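# Arrange four wooden cubes in a size-ordered touching row

## Task

Set the four wooden cubes on the table in a single straight line ordered from largest to smallest, with each neighbouring pair meeting flat face to flat face, and finish with neither gripper or arm in contact with any cube.

## Robot and tools

Robot: two arms, left_arm and right_arm, each with a two-finger parallel gripper. The fingers point along the gripper's +z axis and close along its y axis. end_effector_position is the point midway between the finger pads, just behind the tips. Bases (URDF root) sit at about (-0.035, +0.345, 0) for left_arm and (-0.048, -0.335, 0) for right_arm, in metres.

Frames: the scene frame has its origin at table-top height, halfway between the nominal bases; +x reaches out over the table, +y points toward left_arm, +z is up. Image left/right does not match arm names. Reported hand positions, quaternions (wxyz) and velocities are in the scene frame. Offsets you command are NOT in the scene frame: they run along the gripper's own Hand target axes.

The 14-number row (used by execute_actions and move): one flat list covering both arms, left_arm first: dx, dy, dz, rx, ry, rz, opening, then the same seven for right_arm. Every value lies in [-1, 1]. dx..rz are an offset from that arm's Hand target as it stood when the action or move began, not a pose; 1.0 equals 0.6 m of translation or 180 degrees of rotation, and rx, ry, rz form one rotation vector. Opening is absolute, not an offset: +1 fully open (about 87 mm between pads), +0.5 about 69 mm, 0 about 43 mm, -0.5 about 18 mm, -1 closed. Always fill both arms; writing 0 for an opening closes toward 43 mm, so resend the current opening for a gripper you want unchanged. All six pose zeros re-request the current Hand target.

execute_actions(actions, cameras): actions is a list of actions; each action is a list of up to 15 rows, one per 1/30 s step, the last row held to fill 15 steps. All rows in one action count from the same start pose. Repeating an offset in a new action moves further. An empty list just reports state. cameras picks images: omit, null or ["all"] for all, [] for none; names are cam_head_left, cam_head_right, cam_left_wrist, cam_right_wrist (each 896x504). An unknown name voids the call.

move(target, speed, blend, opening_speed, blocking, cameras): straight-line path toward the target. target is one 14-number row or a list of up to 15 rows, each counted from the same starting Hand targets. speed is m/s, 0.002 to 2.9 (default 0.25), one value or one per target; rotation is capped at twice that in rad/s. blend (m) rounds corners in a list. opening_speed (0.2 or more, per second on the -1..+1 scale) ramps the fingers. blocking=false returns after about 0.5 s while the move continues. Whole move is capped at 10 s. The path ignores obstacles and the other arm. Result adds a move: line: done (rested within 10 mm and 2 degrees), off_target, moving, held, fault, plus limits (paced = pose clipped, held = steps withheld). Done or off_target says nothing about contact.

wait(seconds 0 to 10, cameras): let time pass holding commands; a running move continues. stop(cameras): brakes a running move. zoom_image(camera, region [x0, y0, x1, y1] pixels, at most 504 by 504): closer view of the latest image. read_manual(section): licence text only. finished_scene(scene): ends the scene irreversibly; call only when the row is done and the grippers are clear.

Results: each arm's end_effector_position (m), quat, Hand target (the last commanded pose after clipping; next offsets start from it), Tool commands, grip_measured (on the opening scale; joint positions give it as 0 closed to 1 open), joint velocities ("within noise" means still), joint torques, Scene clock, and MOTOR HOT or OVER-TEMPERATURE FAULT lines. Camera calibration lines may update.

Behaviour: orientation commands are clipped to within 40 degrees of the measured one per step. Grippers often stop short or sag and tilt, especially far out; check position and orientation after each move, correct tilt, and send any remaining gap as a fresh offset. Tiny moves may not happen or go sideways. Avoid paths near an arm's own base; go around. Near-straight arms overshoot speed.

Gripping: close to about 0.04 below the grip_measured reading at first contact for a firm hold; less for lighter. Force is about 20 N per pad; fast closes squeeze harder.

Avoid: dropping or releasing cubes while they move, fast impacts, pressing far past contact, letting anything leave the table or fall far, grippers or wrist cameras meeting each other (the clearance check does not protect them), one gripper closing on the other's fingers, and strain on the camera cables. Pushing against something keeps pressing until you command back past the gripper. Stretched or straining arms heat motors; at 90 °C that arm folds and quits. Time counts, including thinking, so be efficient and smooth.

Each tool is called after ">>>" by a JSON object that holds its "method" and its "body", one argument or row to a line.

## Session

>>> {"method": "execute_actions", "body": {
  "actions": []
}}

Scene clock: 0.00 s.
left_arm: end_effector_position=(+0.1953, +0.2059, +0.1605) grip_measured=+0.978 end_effector_quat_wxyz=(+0.431, -0.169, +0.859, -0.218) | right_arm: end_effector_position=(+0.2013, -0.2323, +0.2465) grip_measured=+1.000 end_effector_quat_wxyz=(+0.371, +0.075, +0.896, +0.233)
Joint positions: left_arm=[-0.655 0.739 0.624 -0.475 -0.288 -0.85 0.989] | right_arm=[0.156 0.963 1.121 -0.847 -0.242 0.449 1]
Joint velocities: within noise
Joint torques (N m): no reading
Heat: left arm: 41 °C; right arm: 41 °C.
Hand target: left_arm +0.1967, +0.2049, +0.1656; +0.435, -0.169, +0.856, -0.222 | right_arm +0.2033, -0.2321, +0.2532; +0.381, +0.072, +0.891, +0.235
Tool commands: left_gripper/opening=+1.0 right_gripper/opening=+1.0

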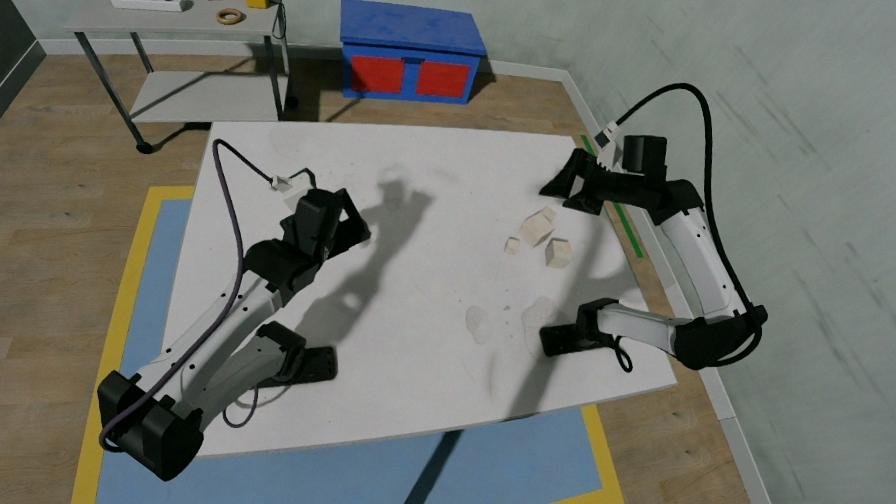

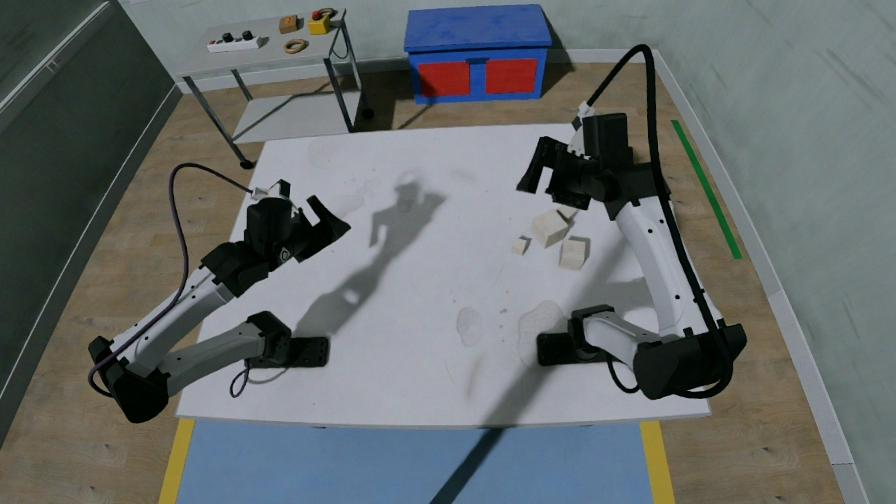

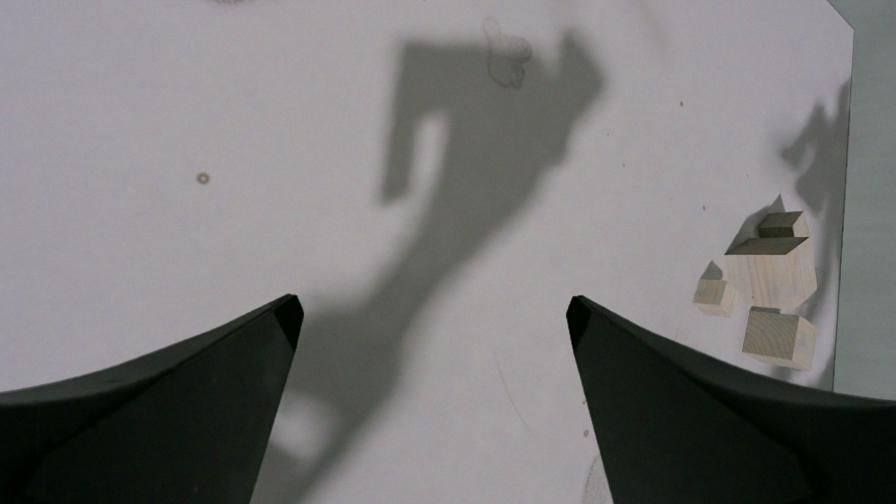

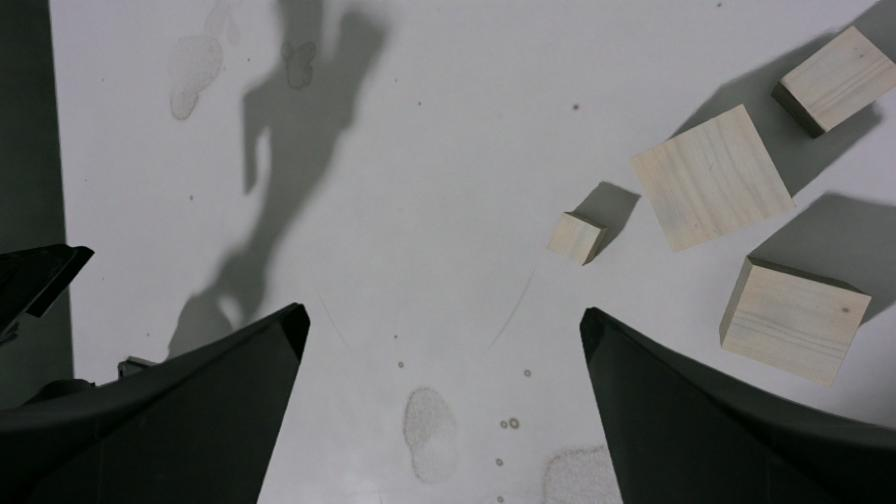

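>>> {"method": "zoom_image", "body": {
  "camera": "cam_right_wrist",
  "region": [520, 0, 896, 400]
}}

>>> {"method": "zoom_image", "body": {
  "camera": "cam_head_right",
  "region": [480, 120, 680, 300]
}}

>>> {"method": "zoom_image", "body": {
  "camera": "cam_head_left",
  "region": [460, 120, 660, 300]
}}

Scaled by 1.260 from the camera's 896x504 image, which has a finer 1280x720 frame.

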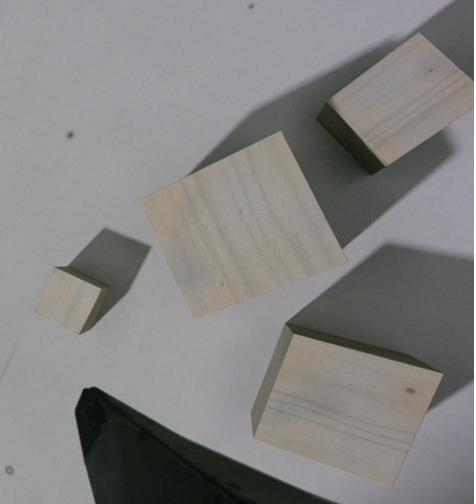

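Scaled by 2.520 from the camera's 896x504 image, which has a finer 1280x720 frame.

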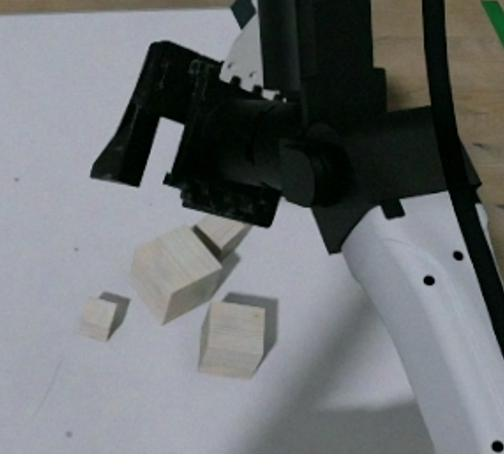

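Scaled by 2.520 from the camera's 896x504 image, which has a finer 1280x720 frame.

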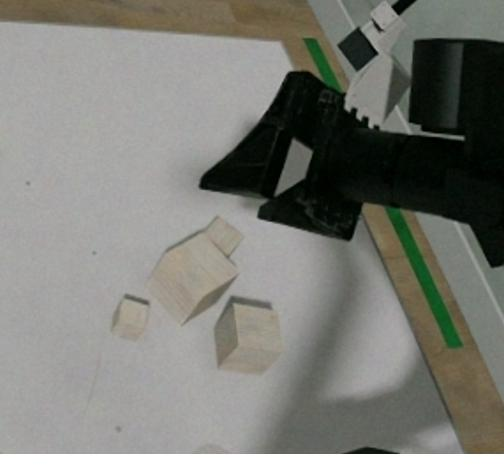

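>>> {"method": "move", "body": {
  "target": [0,0,0,0,0,0,1, 0.0687,-0.2295,0.0033,0.182,0.233,0.0178,0.45],
  "cameras": ["cam_right_wrist","cam_head_right"]
}}

Scene clock: 147.83 s.
left_arm: end_effector_position=(+0.1953, +0.2059, +0.1605) grip_measured=+0.978 end_effector_quat_wxyz=(+0.431, -0.169, +0.859, -0.218) | right_arm: end_effector_position=(+0.1774, -0.3354, +0.1548) grip_measured=+0.450 end_effector_quat_wxyz=(-0.010, +0.113, +0.994, +0.006)
Joint positions: left_arm=[-0.655 0.739 0.624 -0.475 -0.288 -0.85 0.989] | right_arm=[-0.056 1.572 1.434 -1.452 -0.014 0.18 0.725]
Joint velocities: within noise
Joint torques (N m): left_arm=[-0.18 -0.44 8.69 1.71 -0.09 0.11] | right_arm=[-0.47 -5.2 7.68 0.23 0.1 -0.04]
Heat: left arm: 49 °C; right arm: 49 °C.
Hand target: left_arm +0.1967, +0.2049, +0.1656; +0.435, -0.169, +0.856, -0.222 | right_arm +0.1828, -0.3397, +0.1603; +0.000, +0.111, +0.994, +0.000
Off the commanded pose: left_arm 0.005 m, 1 deg | right_arm 0.009 m, 1 deg.
move: done
camera_calibration:
cam_right_wrist: T_world_to_cam=[[-0.239008, -0.970653, -0.0266265, -0.278274], [-0.618684, 0.131092, 0.774626, 0.0586523], [-0.748402, 0.201615, -0.631859, 0.437503], [0, 0, 0, 1]] pos_world=[0.297205, -0.366004, 0.223597]
Images, in order (width x height): cam_head_right 896x504, cam_right_wrist 896x504.

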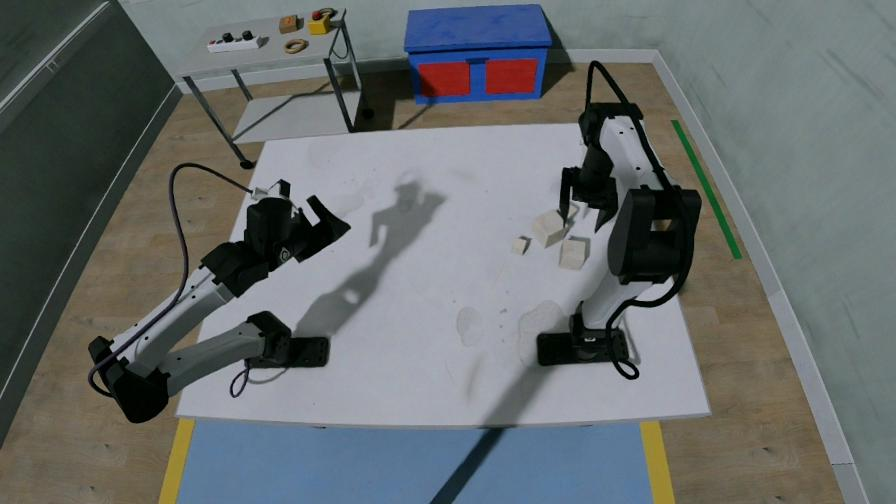

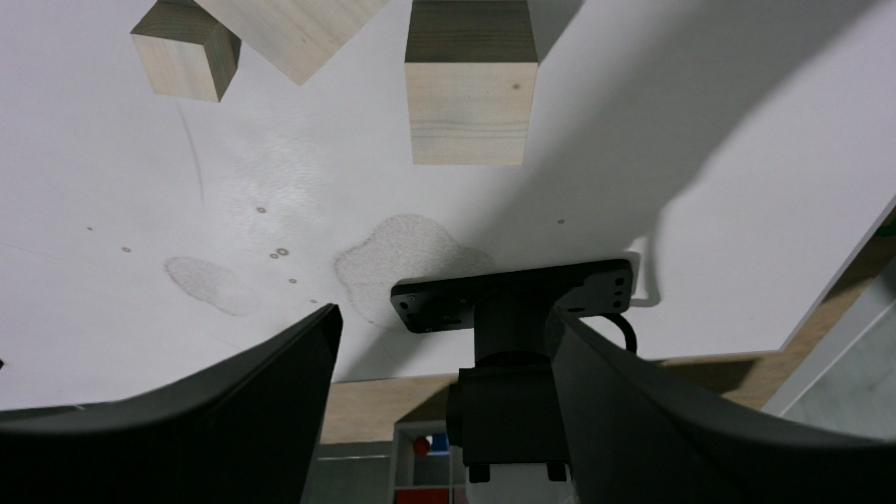

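>>> {"method": "move", "body": {
  "target": [0,0,0,0,0,0,1, -0.0065,-0.0097,0.1338,0,0,0,0.45],
  "cameras": ["cam_right_wrist","cam_head_left"]
}}

Scene clock: 173.73 s.
left_arm: end_effector_position=(+0.1953, +0.2059, +0.1605) grip_measured=+0.978 end_effector_quat_wxyz=(+0.431, -0.169, +0.859, -0.218) | right_arm: end_effector_position=(+0.1837, -0.3423, +0.0842) grip_measured=+0.450 end_effector_quat_wxyz=(-0.001, +0.112, +0.994, +0.006)
Joint positions: left_arm=[-0.655 0.739 0.624 -0.475 -0.288 -0.85 0.989] | right_arm=[-0.08 1.591 1.176 -1.158 -0.012 0.156 0.725]
Joint velocities: within noise
Joint torques (N m): left_arm=[-0.17 -0.44 8.68 1.7 -0.09 0.11] | right_arm=[-0.54 -5.27 4.63 0.47 0.07 -0.07]
Heat: left arm: 49 °C; right arm: 48 °C.
Hand target: left_arm +0.1967, +0.2049, +0.1656; +0.435, -0.169, +0.856, -0.222 | right_arm +0.1853, -0.3464, +0.0799; +0.000, +0.111, +0.994, +0.000
Off the commanded pose: left_arm 0.005 m, 1 deg | right_arm 0.006 m, 1 deg.
move: done
camera_calibration:
cam_right_wrist: T_world_to_cam=[[-0.238162, -0.97081, -0.028394, -0.285425], [-0.631219, 0.132501, 0.764203, 0.121851], [-0.738134, 0.199927, -0.644351, 0.397488], [0, 0, 0, 1]] pos_world=[0.302336, -0.372708, 0.154898]
Images, in order (width x height): cam_head_left 896x504, cam_right_wrist 896x504.

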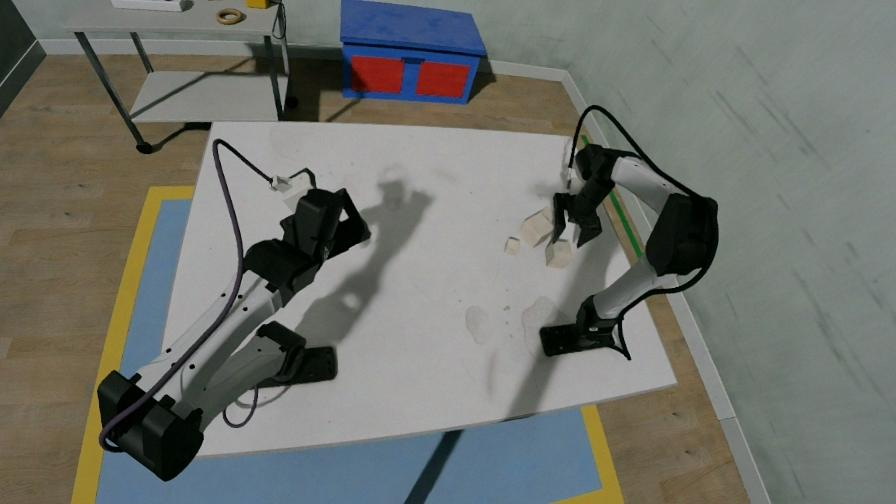

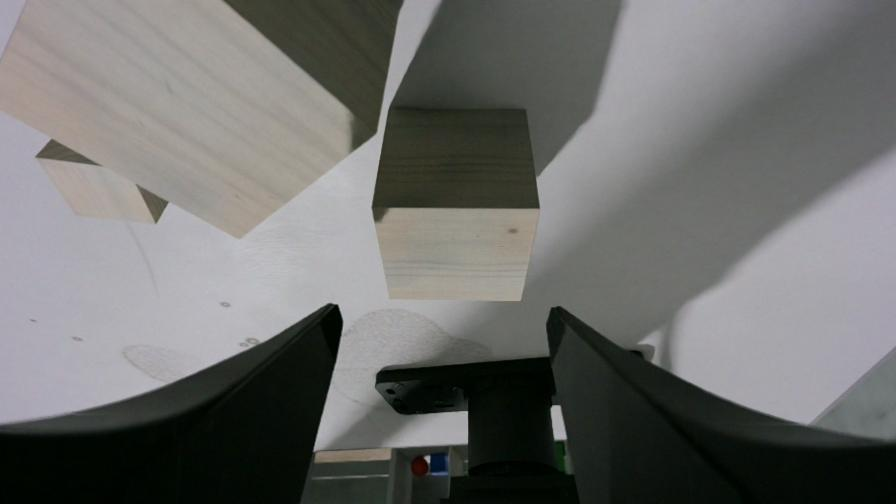

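>>> {"method": "move", "body": {
  "target": [
    [0,0,0,0,0,0,1, 0.0092,0.0003,0.1,0,0,0,0.45],
    [0,0,0,0,0,0,1, 0.0092,0.0003,0.1,0,0,0,0.0]
  ],
  "opening_speed": 1.5,
  "cameras": ["cam_right_wrist","cam_head_left"]
}}

Scene clock: 206.03 s.
left_arm: end_effector_position=(+0.1953, +0.2059, +0.1605) grip_measured=+0.978 end_effector_quat_wxyz=(+0.431, -0.169, +0.859, -0.218) | right_arm: end_effector_position=(+0.1784, -0.3421, +0.0244) grip_measured=+0.168 end_effector_quat_wxyz=(-0.002, +0.112, +0.994, +0.005)
Joint positions: left_arm=[-0.655 0.739 0.624 -0.475 -0.288 -0.85 0.989] | right_arm=[-0.08 1.642 0.98 -0.913 -0.011 0.156 0.584]
Joint velocities: within noise
Joint torques (N m): left_arm=[-0.24 -0.49 8.65 1.69 -0.08 0.1] | right_arm=[-0.24 -5.2 4.38 0.5 0.06 -0.02]
Heat: left arm: 50 °C; right arm: 45 °C.
Hand target: left_arm +0.1967, +0.2049, +0.1656; +0.435, -0.169, +0.856, -0.222 | right_arm +0.1799, -0.3450, +0.0200; +0.000, +0.111, +0.994, +0.000
Off the commanded pose: left_arm 0.005 m, 1 deg | right_arm 0.005 m, 1 deg.
move: done
camera_calibration:
cam_right_wrist: T_world_to_cam=[[-0.23783, -0.970933, -0.0269364, -0.288458], [-0.630038, 0.133103, 0.765072, 0.164183], [-0.739249, 0.198928, -0.643381, 0.354815], [0, 0, 0, 1]] pos_world=[0.297134, -0.37251, 0.0948989]
Images, in order (width x height): cam_head_left 896x504, cam_right_wrist 896x504.

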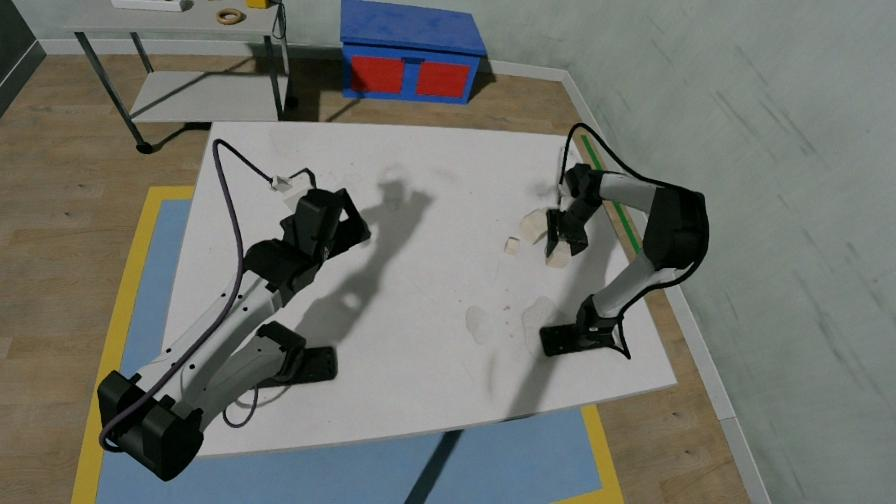

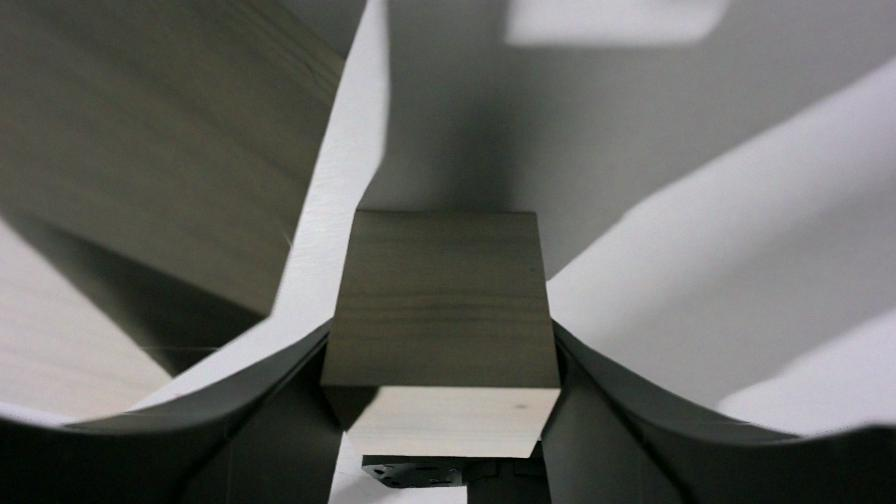

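>>> {"method": "move", "body": {
  "target": [
    [0,0,0,0,0,0,1, 0,0,-0.165,0,0,0,0.0],
    [0,0,0,0,0,0,1, -0.2102,0.1894,-0.165,0,0,-0.2208,0.0]
  ],
  "blend": 0.02
}}

Scene clock: 230.70 s.
left_arm: end_effector_position=(+0.1953, +0.2059, +0.1605) grip_measured=+0.978 end_effector_quat_wxyz=(+0.431, -0.169, +0.859, -0.218) | right_arm: end_effector_position=(+0.3238, -0.2619, +0.1171) grip_measured=+0.168 end_effector_quat_wxyz=(-0.003, -0.228, +0.974, +0.004)
Joint positions: left_arm=[-0.655 0.739 0.624 -0.475 -0.288 -0.85 0.989] | right_arm=[0.206 2.182 2.088 -1.483 -0.008 -0.243 0.584]
Joint velocities: within noise
Joint torques (N m): left_arm=[-0.24 -0.44 8.66 1.71 -0.09 0.11] | right_arm=[0.25 -9.51 7.64 0.23 0.02 -0.07]
Heat: left arm: 50 °C; right arm: 45 °C.
Hand target: left_arm +0.1967, +0.2049, +0.1656; +0.435, -0.169, +0.856, -0.222 | right_arm +0.3281, -0.2620, +0.1190; +0.000, -0.233, +0.972, +0.000
Off the commanded pose: left_arm 0.005 m, 1 deg | right_arm 0.005 m, 1 deg.
move: done
camera_calibration:
cam_right_wrist: T_world_to_cam=[[0.429582, -0.902646, -0.0262758, -0.371667], [-0.573843, -0.295336, 0.763859, 0.0438305], [-0.697254, -0.313062, -0.644848, 0.358605], [0, 0, 0, 1]] pos_world=[0.434852, -0.210273, 0.188]

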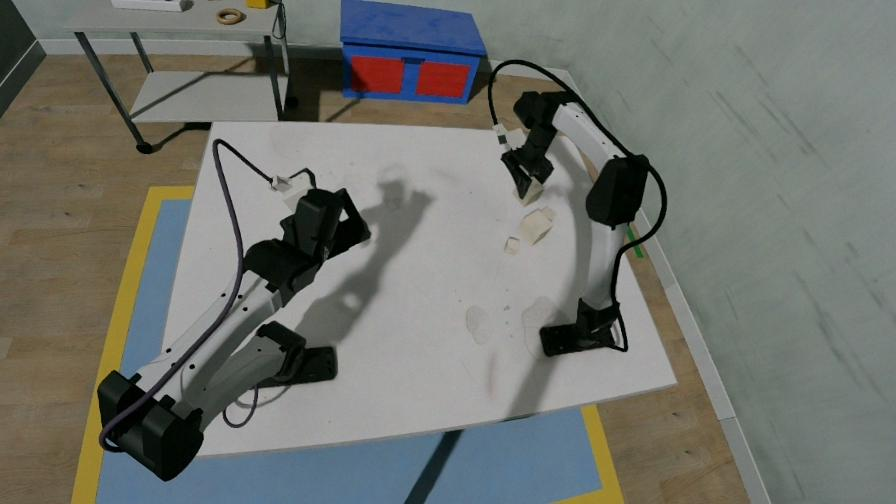

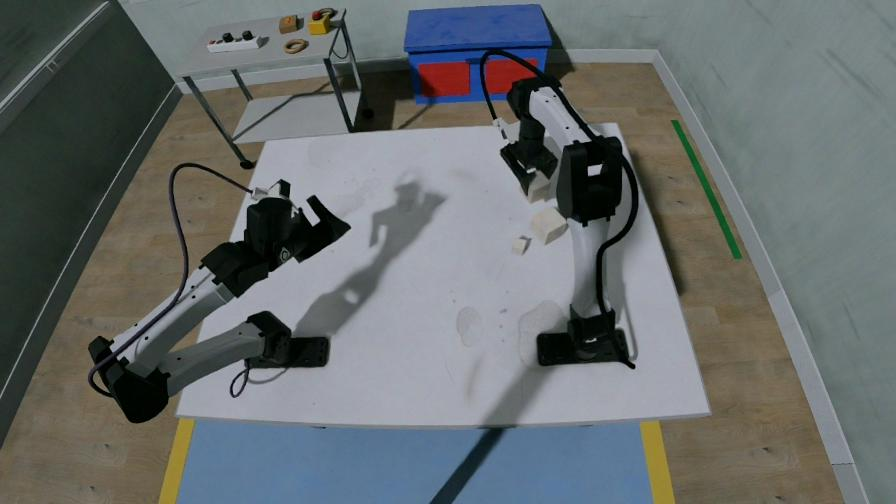

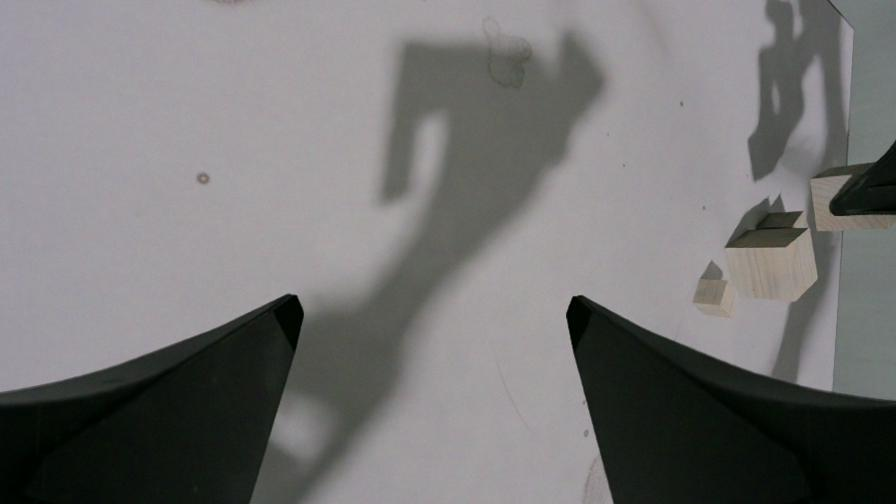

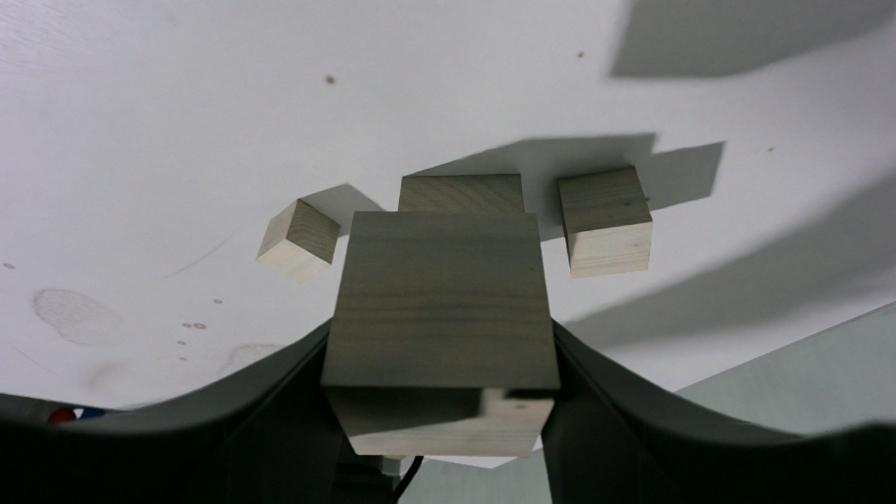

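>>> {"method": "move", "body": {
  "target": [0,0,0,0,0,0,1, 0,-0.0025,0.1517,0,0,-0.0067,0.0],
  "cameras": ["cam_right_wrist"]
}}

Scene clock: 261.53 s.
left_arm: end_effector_position=(+0.1953, +0.2059, +0.1605) grip_measured=+0.978 end_effector_quat_wxyz=(+0.431, -0.169, +0.859, -0.218) | right_arm: end_effector_position=(+0.3265, -0.2622, +0.0313) grip_measured=+0.168 end_effector_quat_wxyz=(-0.003, -0.239, +0.971, +0.004)
Joint positions: left_arm=[-0.655 0.739 0.624 -0.475 -0.288 -0.85 0.989] | right_arm=[0.206 2.2 1.775 -1.151 -0.008 -0.266 0.584]
Joint velocities: within noise
Joint torques (N m): left_arm=[-0.23 -0.5 8.66 1.7 -0.1 0.11] | right_arm=[0.09 -10.35 4.86 0.44 0.02 -0.07]
Heat: left arm: 50 °C; right arm: 47 °C.
Hand target: left_arm +0.1967, +0.2049, +0.1656; +0.435, -0.169, +0.856, -0.222 | right_arm +0.3288, -0.2634, +0.0280; +0.000, -0.243, +0.970, +0.000
Off the commanded pose: left_arm 0.005 m, 1 deg | right_arm 0.004 m, 1 deg.
move: done
camera_calibration:
cam_right_wrist: T_world_to_cam=[[0.449798, -0.892743, -0.0263009, -0.379379], [-0.567427, -0.308384, 0.763496, 0.105323], [-0.689716, -0.328495, -0.645277, 0.298463], [0, 0, 0, 1]] pos_world=[0.436261, -0.208165, 0.1022]
Images, in order (width x height): cam_right_wrist 896x504.

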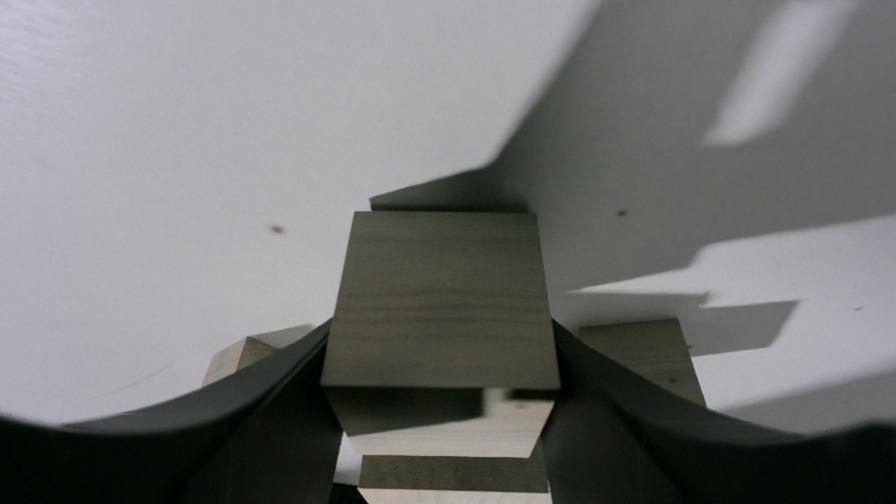

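>>> {"method": "zoom_image", "body": {
  "camera": "cam_right_wrist",
  "region": [300, 370, 600, 504]
}}

Scaled by 1.680 from the camera's 896x504 image, which has a finer 1280x720 frame.

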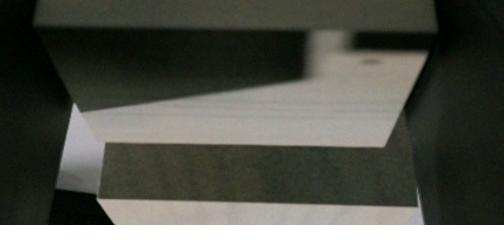

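>>> {"method": "move", "body": {
  "target": [
    [0,0,0,0,0,0,1, 0,-0.0035,0.0103,0,0,0,0.0],
    [0,0,0,0,0,0,1, 0.0217,-0.0035,0.0103,0,0,0,0.0]
  ],
  "speed": [0.05,0.04],
  "cameras": ["cam_right_wrist","cam_head_left"]
}}

>>> {"method": "zoom_image", "body": {
  "camera": "cam_right_wrist",
  "region": [300, 370, 600, 504]
}}

Scene clock: 291.87 s.
left_arm: end_effector_position=(+0.1953, +0.2059, +0.1605) grip_measured=+0.978 end_effector_quat_wxyz=(+0.431, -0.169, +0.859, -0.218) | right_arm: end_effector_position=(+0.3196, -0.2666, +0.0268) grip_measured=+0.168 end_effector_quat_wxyz=(+0.000, -0.243, +0.970, +0.001)
Joint positions: left_arm=[-0.655 0.739 0.624 -0.475 -0.288 -0.85 0.989] | right_arm=[0.203 2.167 1.705 -1.109 -0.001 -0.277 0.584]
Joint velocities: within noise
Joint torques (N m): left_arm=[-0.21 -0.46 8.72 1.69 -0.09 0.11] | right_arm=[-0.77 -10.81 3.08 0.55 -0.03 -0.09]
Heat: left arm: 51 °C; right arm: 53 °C.
Hand target: left_arm +0.1967, +0.2049, +0.1656; +0.435, -0.169, +0.856, -0.222 | right_arm +0.3183, -0.2713, +0.0218; +0.000, -0.243, +0.970, +0.000
Off the commanded pose: left_arm 0.005 m, 1 deg | right_arm 0.007 m, 0 deg.
move: done
camera_calibration:
cam_right_wrist: T_world_to_cam=[[0.4574, -0.889069, -0.0184618, -0.382012], [-0.569432, -0.308776, 0.761843, 0.104088], [-0.683032, -0.337955, -0.647498, 0.28472], [0, 0, 0, 1]] pos_world=[0.428476, -0.211273, 0.0980039]
Images, in order (width x height): cam_head_left 896x504, cam_right_wrist 896x504.

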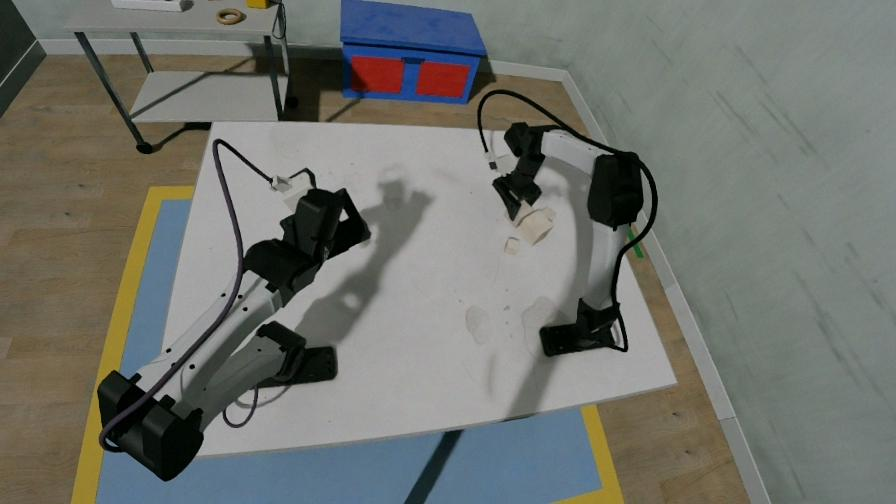

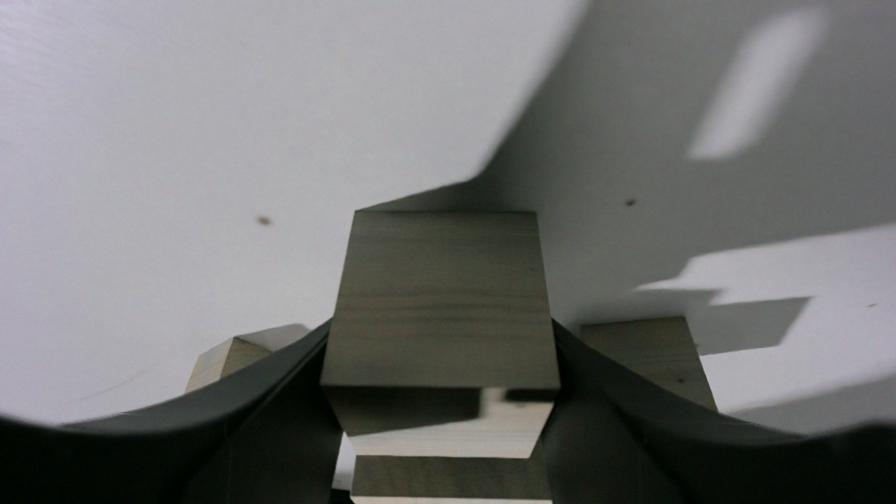

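Scaled by 1.680 from the camera's 896x504 image, which has a finer 1280x720 frame.

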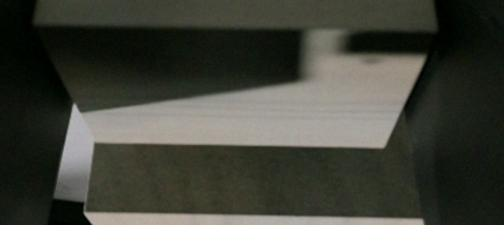

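>>> {"method": "move", "body": {
  "target": [
    [0,0,0,0,0,0,1, 0.0,-0.005,0.004,0,0,0,0.0],
    [0,0,0,0,0,0,1, 0.0225,-0.005,0.004,0,0,0,0.0]
  ],
  "speed": 0.04,
  "cameras": ["cam_right_wrist"]
}}

>>> {"method": "zoom_image", "body": {
  "camera": "cam_right_wrist",
  "region": [300, 370, 600, 504]
}}

Scene clock: 311.13 s.
left_arm: end_effector_position=(+0.1953, +0.2059, +0.1605) grip_measured=+0.978 end_effector_quat_wxyz=(+0.431, -0.169, +0.859, -0.218) | right_arm: end_effector_position=(+0.3100, -0.2752, +0.0265) grip_measured=+0.168 end_effector_quat_wxyz=(+0.002, -0.242, +0.970, +0.001)
Joint positions: left_arm=[-0.655 0.739 0.624 -0.475 -0.288 -0.85 0.989] | right_arm=[0.187 2.119 1.627 -1.075 -0.001 -0.291 0.584]
Joint velocities: within noise
Joint torques (N m): left_arm=[-0.17 -0.47 8.68 1.7 -0.09 0.1] | right_arm=[-0.9 -10.15 2.89 0.56 -0.03 -0.12]
Heat: left arm: 51 °C; right arm: 58 °C.
Hand target: left_arm +0.1967, +0.2049, +0.1656; +0.435, -0.169, +0.856, -0.222 | right_arm +0.3077, -0.2803, +0.0194; +0.000, -0.243, +0.970, +0.000
Off the commanded pose: left_arm 0.005 m, 1 deg | right_arm 0.009 m, 0 deg.
move: done
camera_calibration:
cam_right_wrist: T_world_to_cam=[[0.45587, -0.889883, -0.0170207, -0.38512], [-0.573994, -0.308554, 0.758502, 0.0978233], [-0.68023, -0.336009, -0.651449, 0.274864], [0, 0, 0, 1]] pos_world=[0.418685, -0.220171, 0.0983055]
Images, in order (width x height): cam_right_wrist 896x504.

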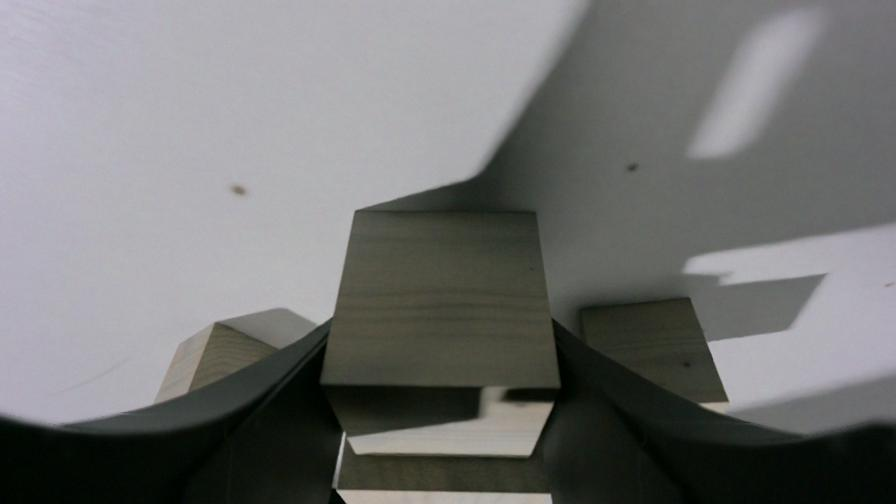

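Scaled by 1.680 from the camera's 896x504 image, which has a finer 1280x720 frame.

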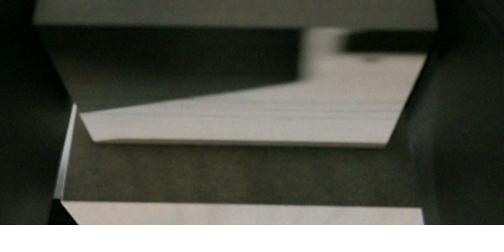

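>>> {"method": "move", "body": {
  "target": [
    [0,0,0,0,0,0,1, 0.006,0,0.0,0,0,0,0.0],
    [0,0,0,0,0,0,1, 0.0,0,0.0,0,0,0,0.0],
    [0,0,0,0,0,0,1, 0.0,0,0.0,0,0,0,0.45],
    [0,0,0,0,0,0,1, 0.0,0,-0.18,0,0,0,0.45]
  ],
  "speed": [0.03,0.03,0.05,0.2],
  "opening_speed": 0.8
}}

Scene clock: 353.77 s.
left_arm: end_effector_position=(+0.1953, +0.2059, +0.1605) grip_measured=+0.978 end_effector_quat_wxyz=(+0.431, -0.169, +0.859, -0.218) | right_arm: end_effector_position=(+0.3028, -0.2777, +0.1127) grip_measured=+0.450 end_effector_quat_wxyz=(-0.023, -0.243, +0.970, +0.002)
Joint positions: left_arm=[-0.655 0.739 0.624 -0.475 -0.288 -0.85 0.989] | right_arm=[0.184 2.108 1.947 -1.455 -0.001 -0.296 0.725]
Joint velocities: within noise
Joint torques (N m): left_arm=[-0.27 -0.5 8.68 1.7 -0.08 0.1] | right_arm=[-0.68 -12.25 7.36 0.18 -0.04 -0.06]
Heat: left arm: 51 °C; right arm: 55 °C.
Hand target: left_arm +0.1967, +0.2049, +0.1656; +0.435, -0.169, +0.856, -0.222 | right_arm +0.3078, -0.2803, +0.1273; +0.000, -0.244, +0.970, +0.000
Off the commanded pose: left_arm 0.005 m, 1 deg | right_arm 0.016 m, 3 deg.
move: off_target (right_arm)
camera_calibration:
cam_right_wrist: T_world_to_cam=[[0.457042, -0.888914, -0.0307343, -0.381106], [-0.535564, -0.302624, 0.78841, 0.0142024], [-0.71013, -0.343877, -0.614382, 0.327977], [0, 0, 0, 1]] pos_world=[0.414694, -0.221689, 0.178593]

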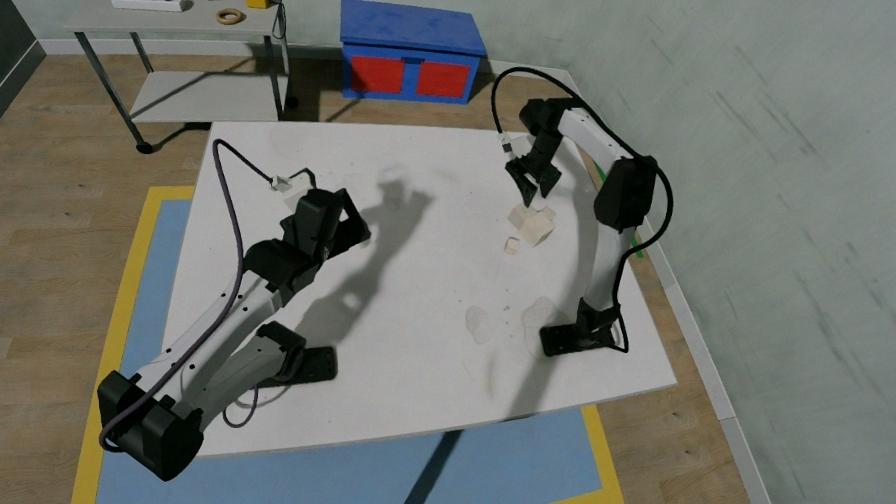

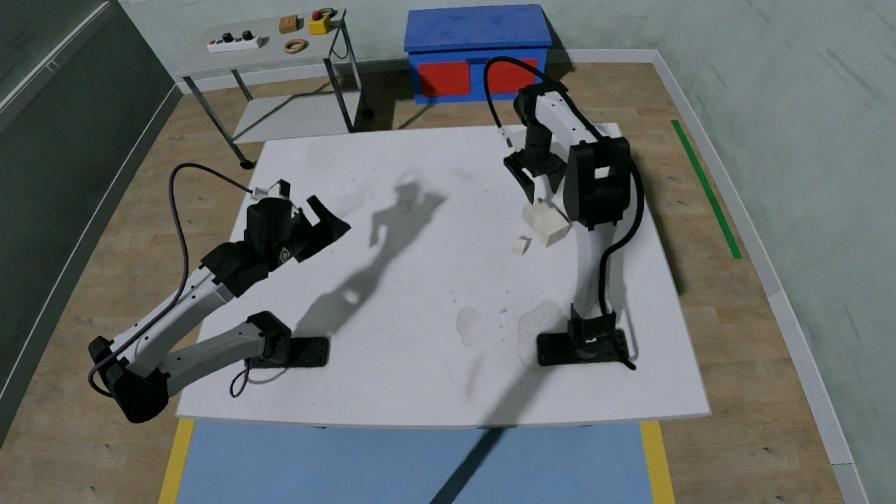

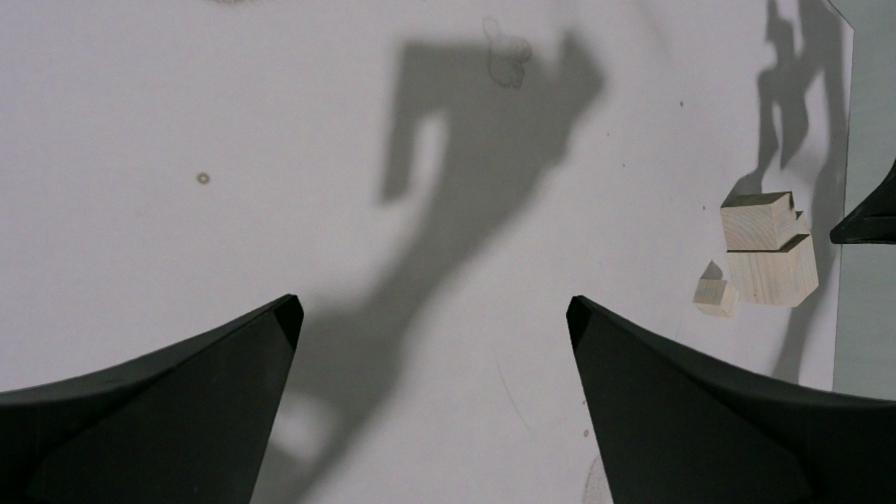

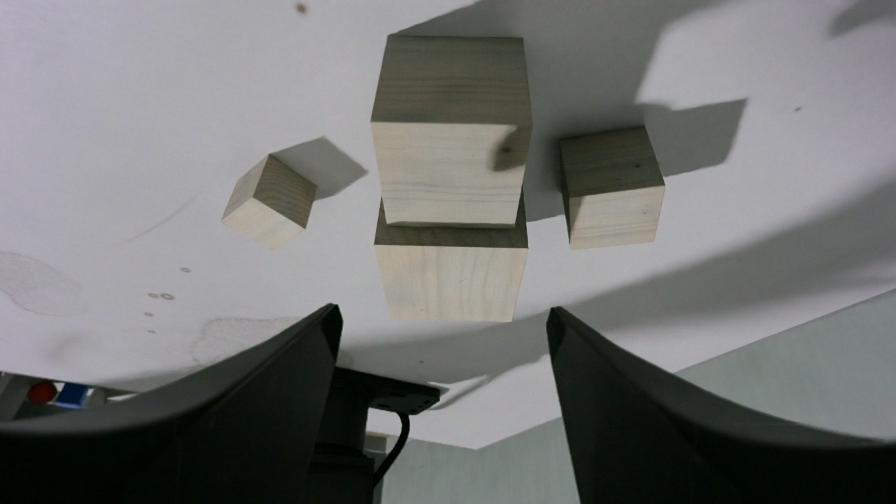

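>>> {"method": "zoom_image", "body": {
  "camera": "cam_right_wrist",
  "region": [200, 20, 680, 330]
}}

Scaled by 1.050 from the camera's 896x504 image, which has a finer 1280x720 frame.

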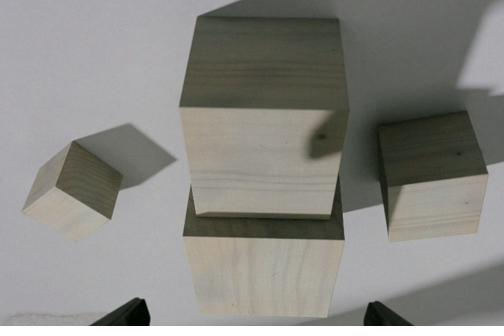

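>>> {"method": "move", "body": {
  "target": [0,0,0,0,0,0,1, 0.0587,-0.1137,0.0822,0,0,0.4306,0.4],
  "cameras": ["cam_right_wrist","cam_head_left"]
}}

Scene clock: 391.83 s.
left_arm: end_effector_position=(+0.1953, +0.2059, +0.1605) grip_measured=+0.978 end_effector_quat_wxyz=(+0.431, -0.169, +0.859, -0.218) | right_arm: end_effector_position=(+0.3049, -0.3558, +0.0643) grip_measured=+0.400 end_effector_quat_wxyz=(-0.027, +0.410, +0.912, -0.007)
Joint positions: left_arm=[-0.655 0.739 0.624 -0.475 -0.288 -0.85 0.989] | right_arm=[-0.147 2.078 1.708 -1.257 -0.001 0.709 0.7]
Joint velocities: within noise
Joint torques (N m): left_arm=[-0.17 -0.49 8.69 1.71 -0.09 0.1] | right_arm=[-0.14 -13.76 4.42 0.34 0.02 0.14]
Heat: left arm: 52 °C; right arm: 59 °C.
Hand target: left_arm +0.1967, +0.2049, +0.1656; +0.435, -0.169, +0.856, -0.222 | right_arm +0.3090, -0.3570, +0.0780; +0.000, +0.417, +0.909, +0.000
Off the commanded pose: left_arm 0.005 m, 1 deg | right_arm 0.014 m, 3 deg.
move: off_target (right_arm)
camera_calibration:
cam_right_wrist: T_world_to_cam=[[-0.758399, -0.651501, 0.0194169, -0.00114069], [-0.388903, 0.476219, 0.78865, 0.262196], [-0.523053, 0.590561, -0.614535, 0.548347], [0, 0, 0, 1]] pos_world=[0.387918, -0.449438, 0.130219]
Images, in order (width x height): cam_head_left 896x504, cam_right_wrist 896x504.

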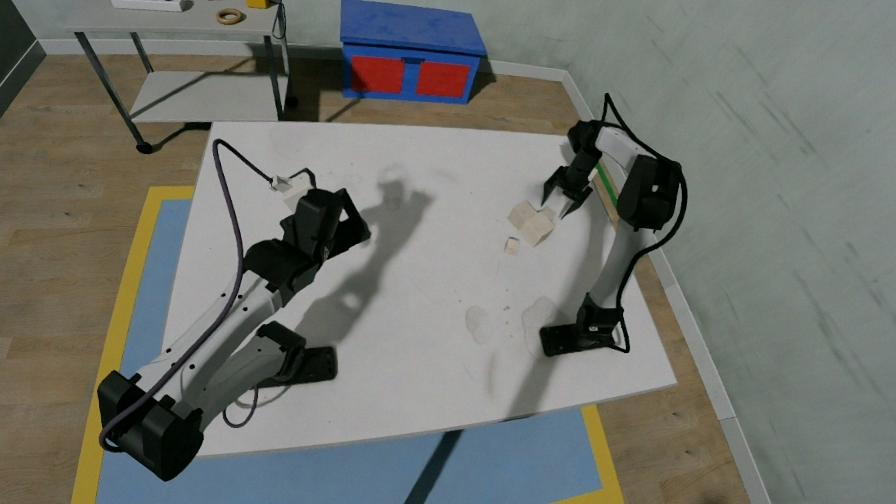

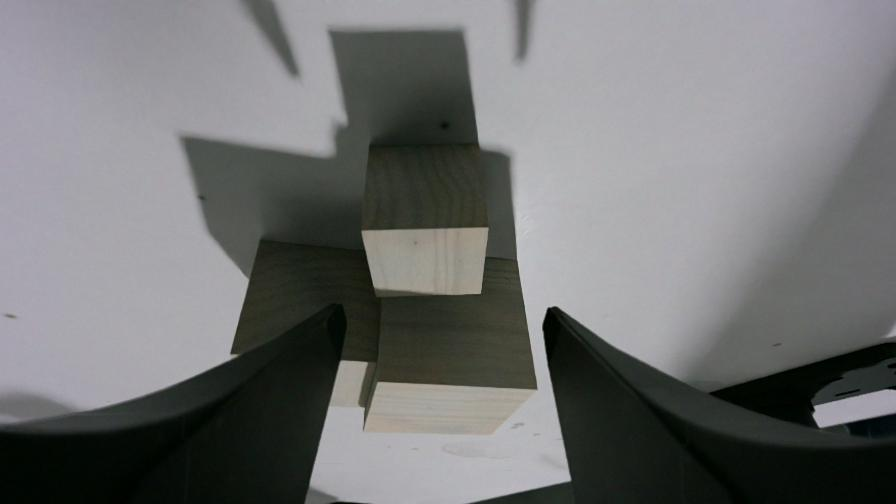

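>>> {"method": "zoom_image", "body": {
  "camera": "cam_right_wrist",
  "region": [220, 220, 560, 450]
}}

>>> {"method": "move", "body": {
  "target": [
    [0,0,0,0,0,0,1, 0.0025,0.01,0.0867,0,0,0,0.4],
    [0,0,0,0,0,0,1, 0.0025,0.01,0.0867,0,0,0,-0.3]
  ],
  "opening_speed": 1.5,
  "speed": 0.15,
  "cameras": ["cam_right_wrist"]
}}

Scaled by 1.482 from the camera's 896x504 image, which has a finer 1280x720 frame.

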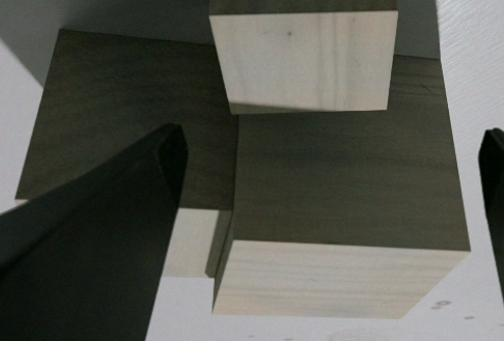

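Scene clock: 416.27 s.
left_arm: end_effector_position=(+0.1953, +0.2059, +0.1605) grip_measured=+0.978 end_effector_quat_wxyz=(+0.431, -0.169, +0.859, -0.218) | right_arm: end_effector_position=(+0.3108, -0.3541, +0.0290) grip_measured=-0.097 end_effector_quat_wxyz=(-0.003, +0.415, +0.910, +0.000)
Joint positions: left_arm=[-0.655 0.739 0.624 -0.475 -0.288 -0.85 0.989] | right_arm=[-0.142 2.077 1.571 -1.072 -0.001 0.724 0.452]
Joint velocities: within noise
Joint torques (N m): left_arm=[-0.18 -0.44 8.66 1.69 -0.09 0.11] | right_arm=[0.44 -9.55 4.42 0.45 0.02 0.13]
Heat: left arm: 52 °C; right arm: 71 °C.
Hand target: left_arm +0.1967, +0.2049, +0.1656; +0.435, -0.169, +0.856, -0.222 | right_arm +0.3126, -0.3521, +0.0260; +0.000, +0.417, +0.909, +0.000
Off the commanded pose: left_arm 0.005 m, 1 deg | right_arm 0.004 m, 0 deg.
move: done
camera_calibration:
cam_right_wrist: T_world_to_cam=[[-0.764502, -0.644476, -0.0136879, 0.0105272], [-0.422969, 0.485492, 0.765111, 0.306058], [-0.486451, 0.590718, -0.643753, 0.518258], [0, 0, 0, 1]] pos_world=[0.389608, -0.447948, 0.0996056]
Images, in order (width x height): cam_right_wrist 896x504.

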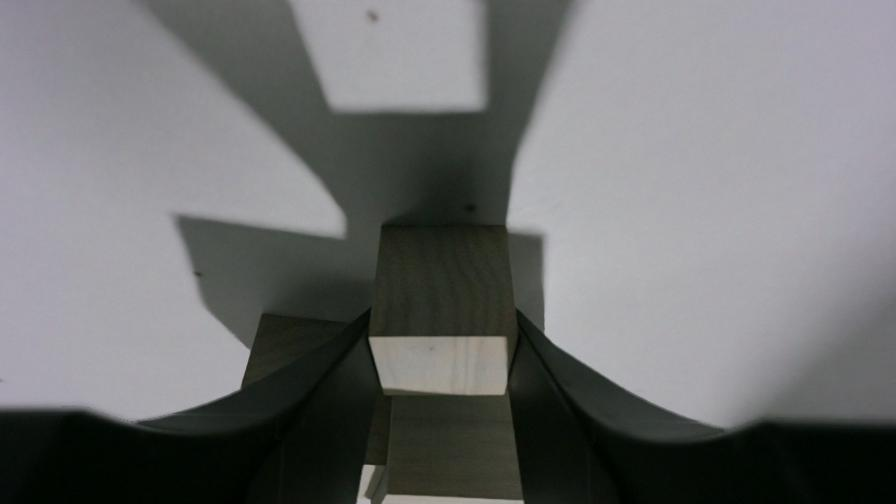

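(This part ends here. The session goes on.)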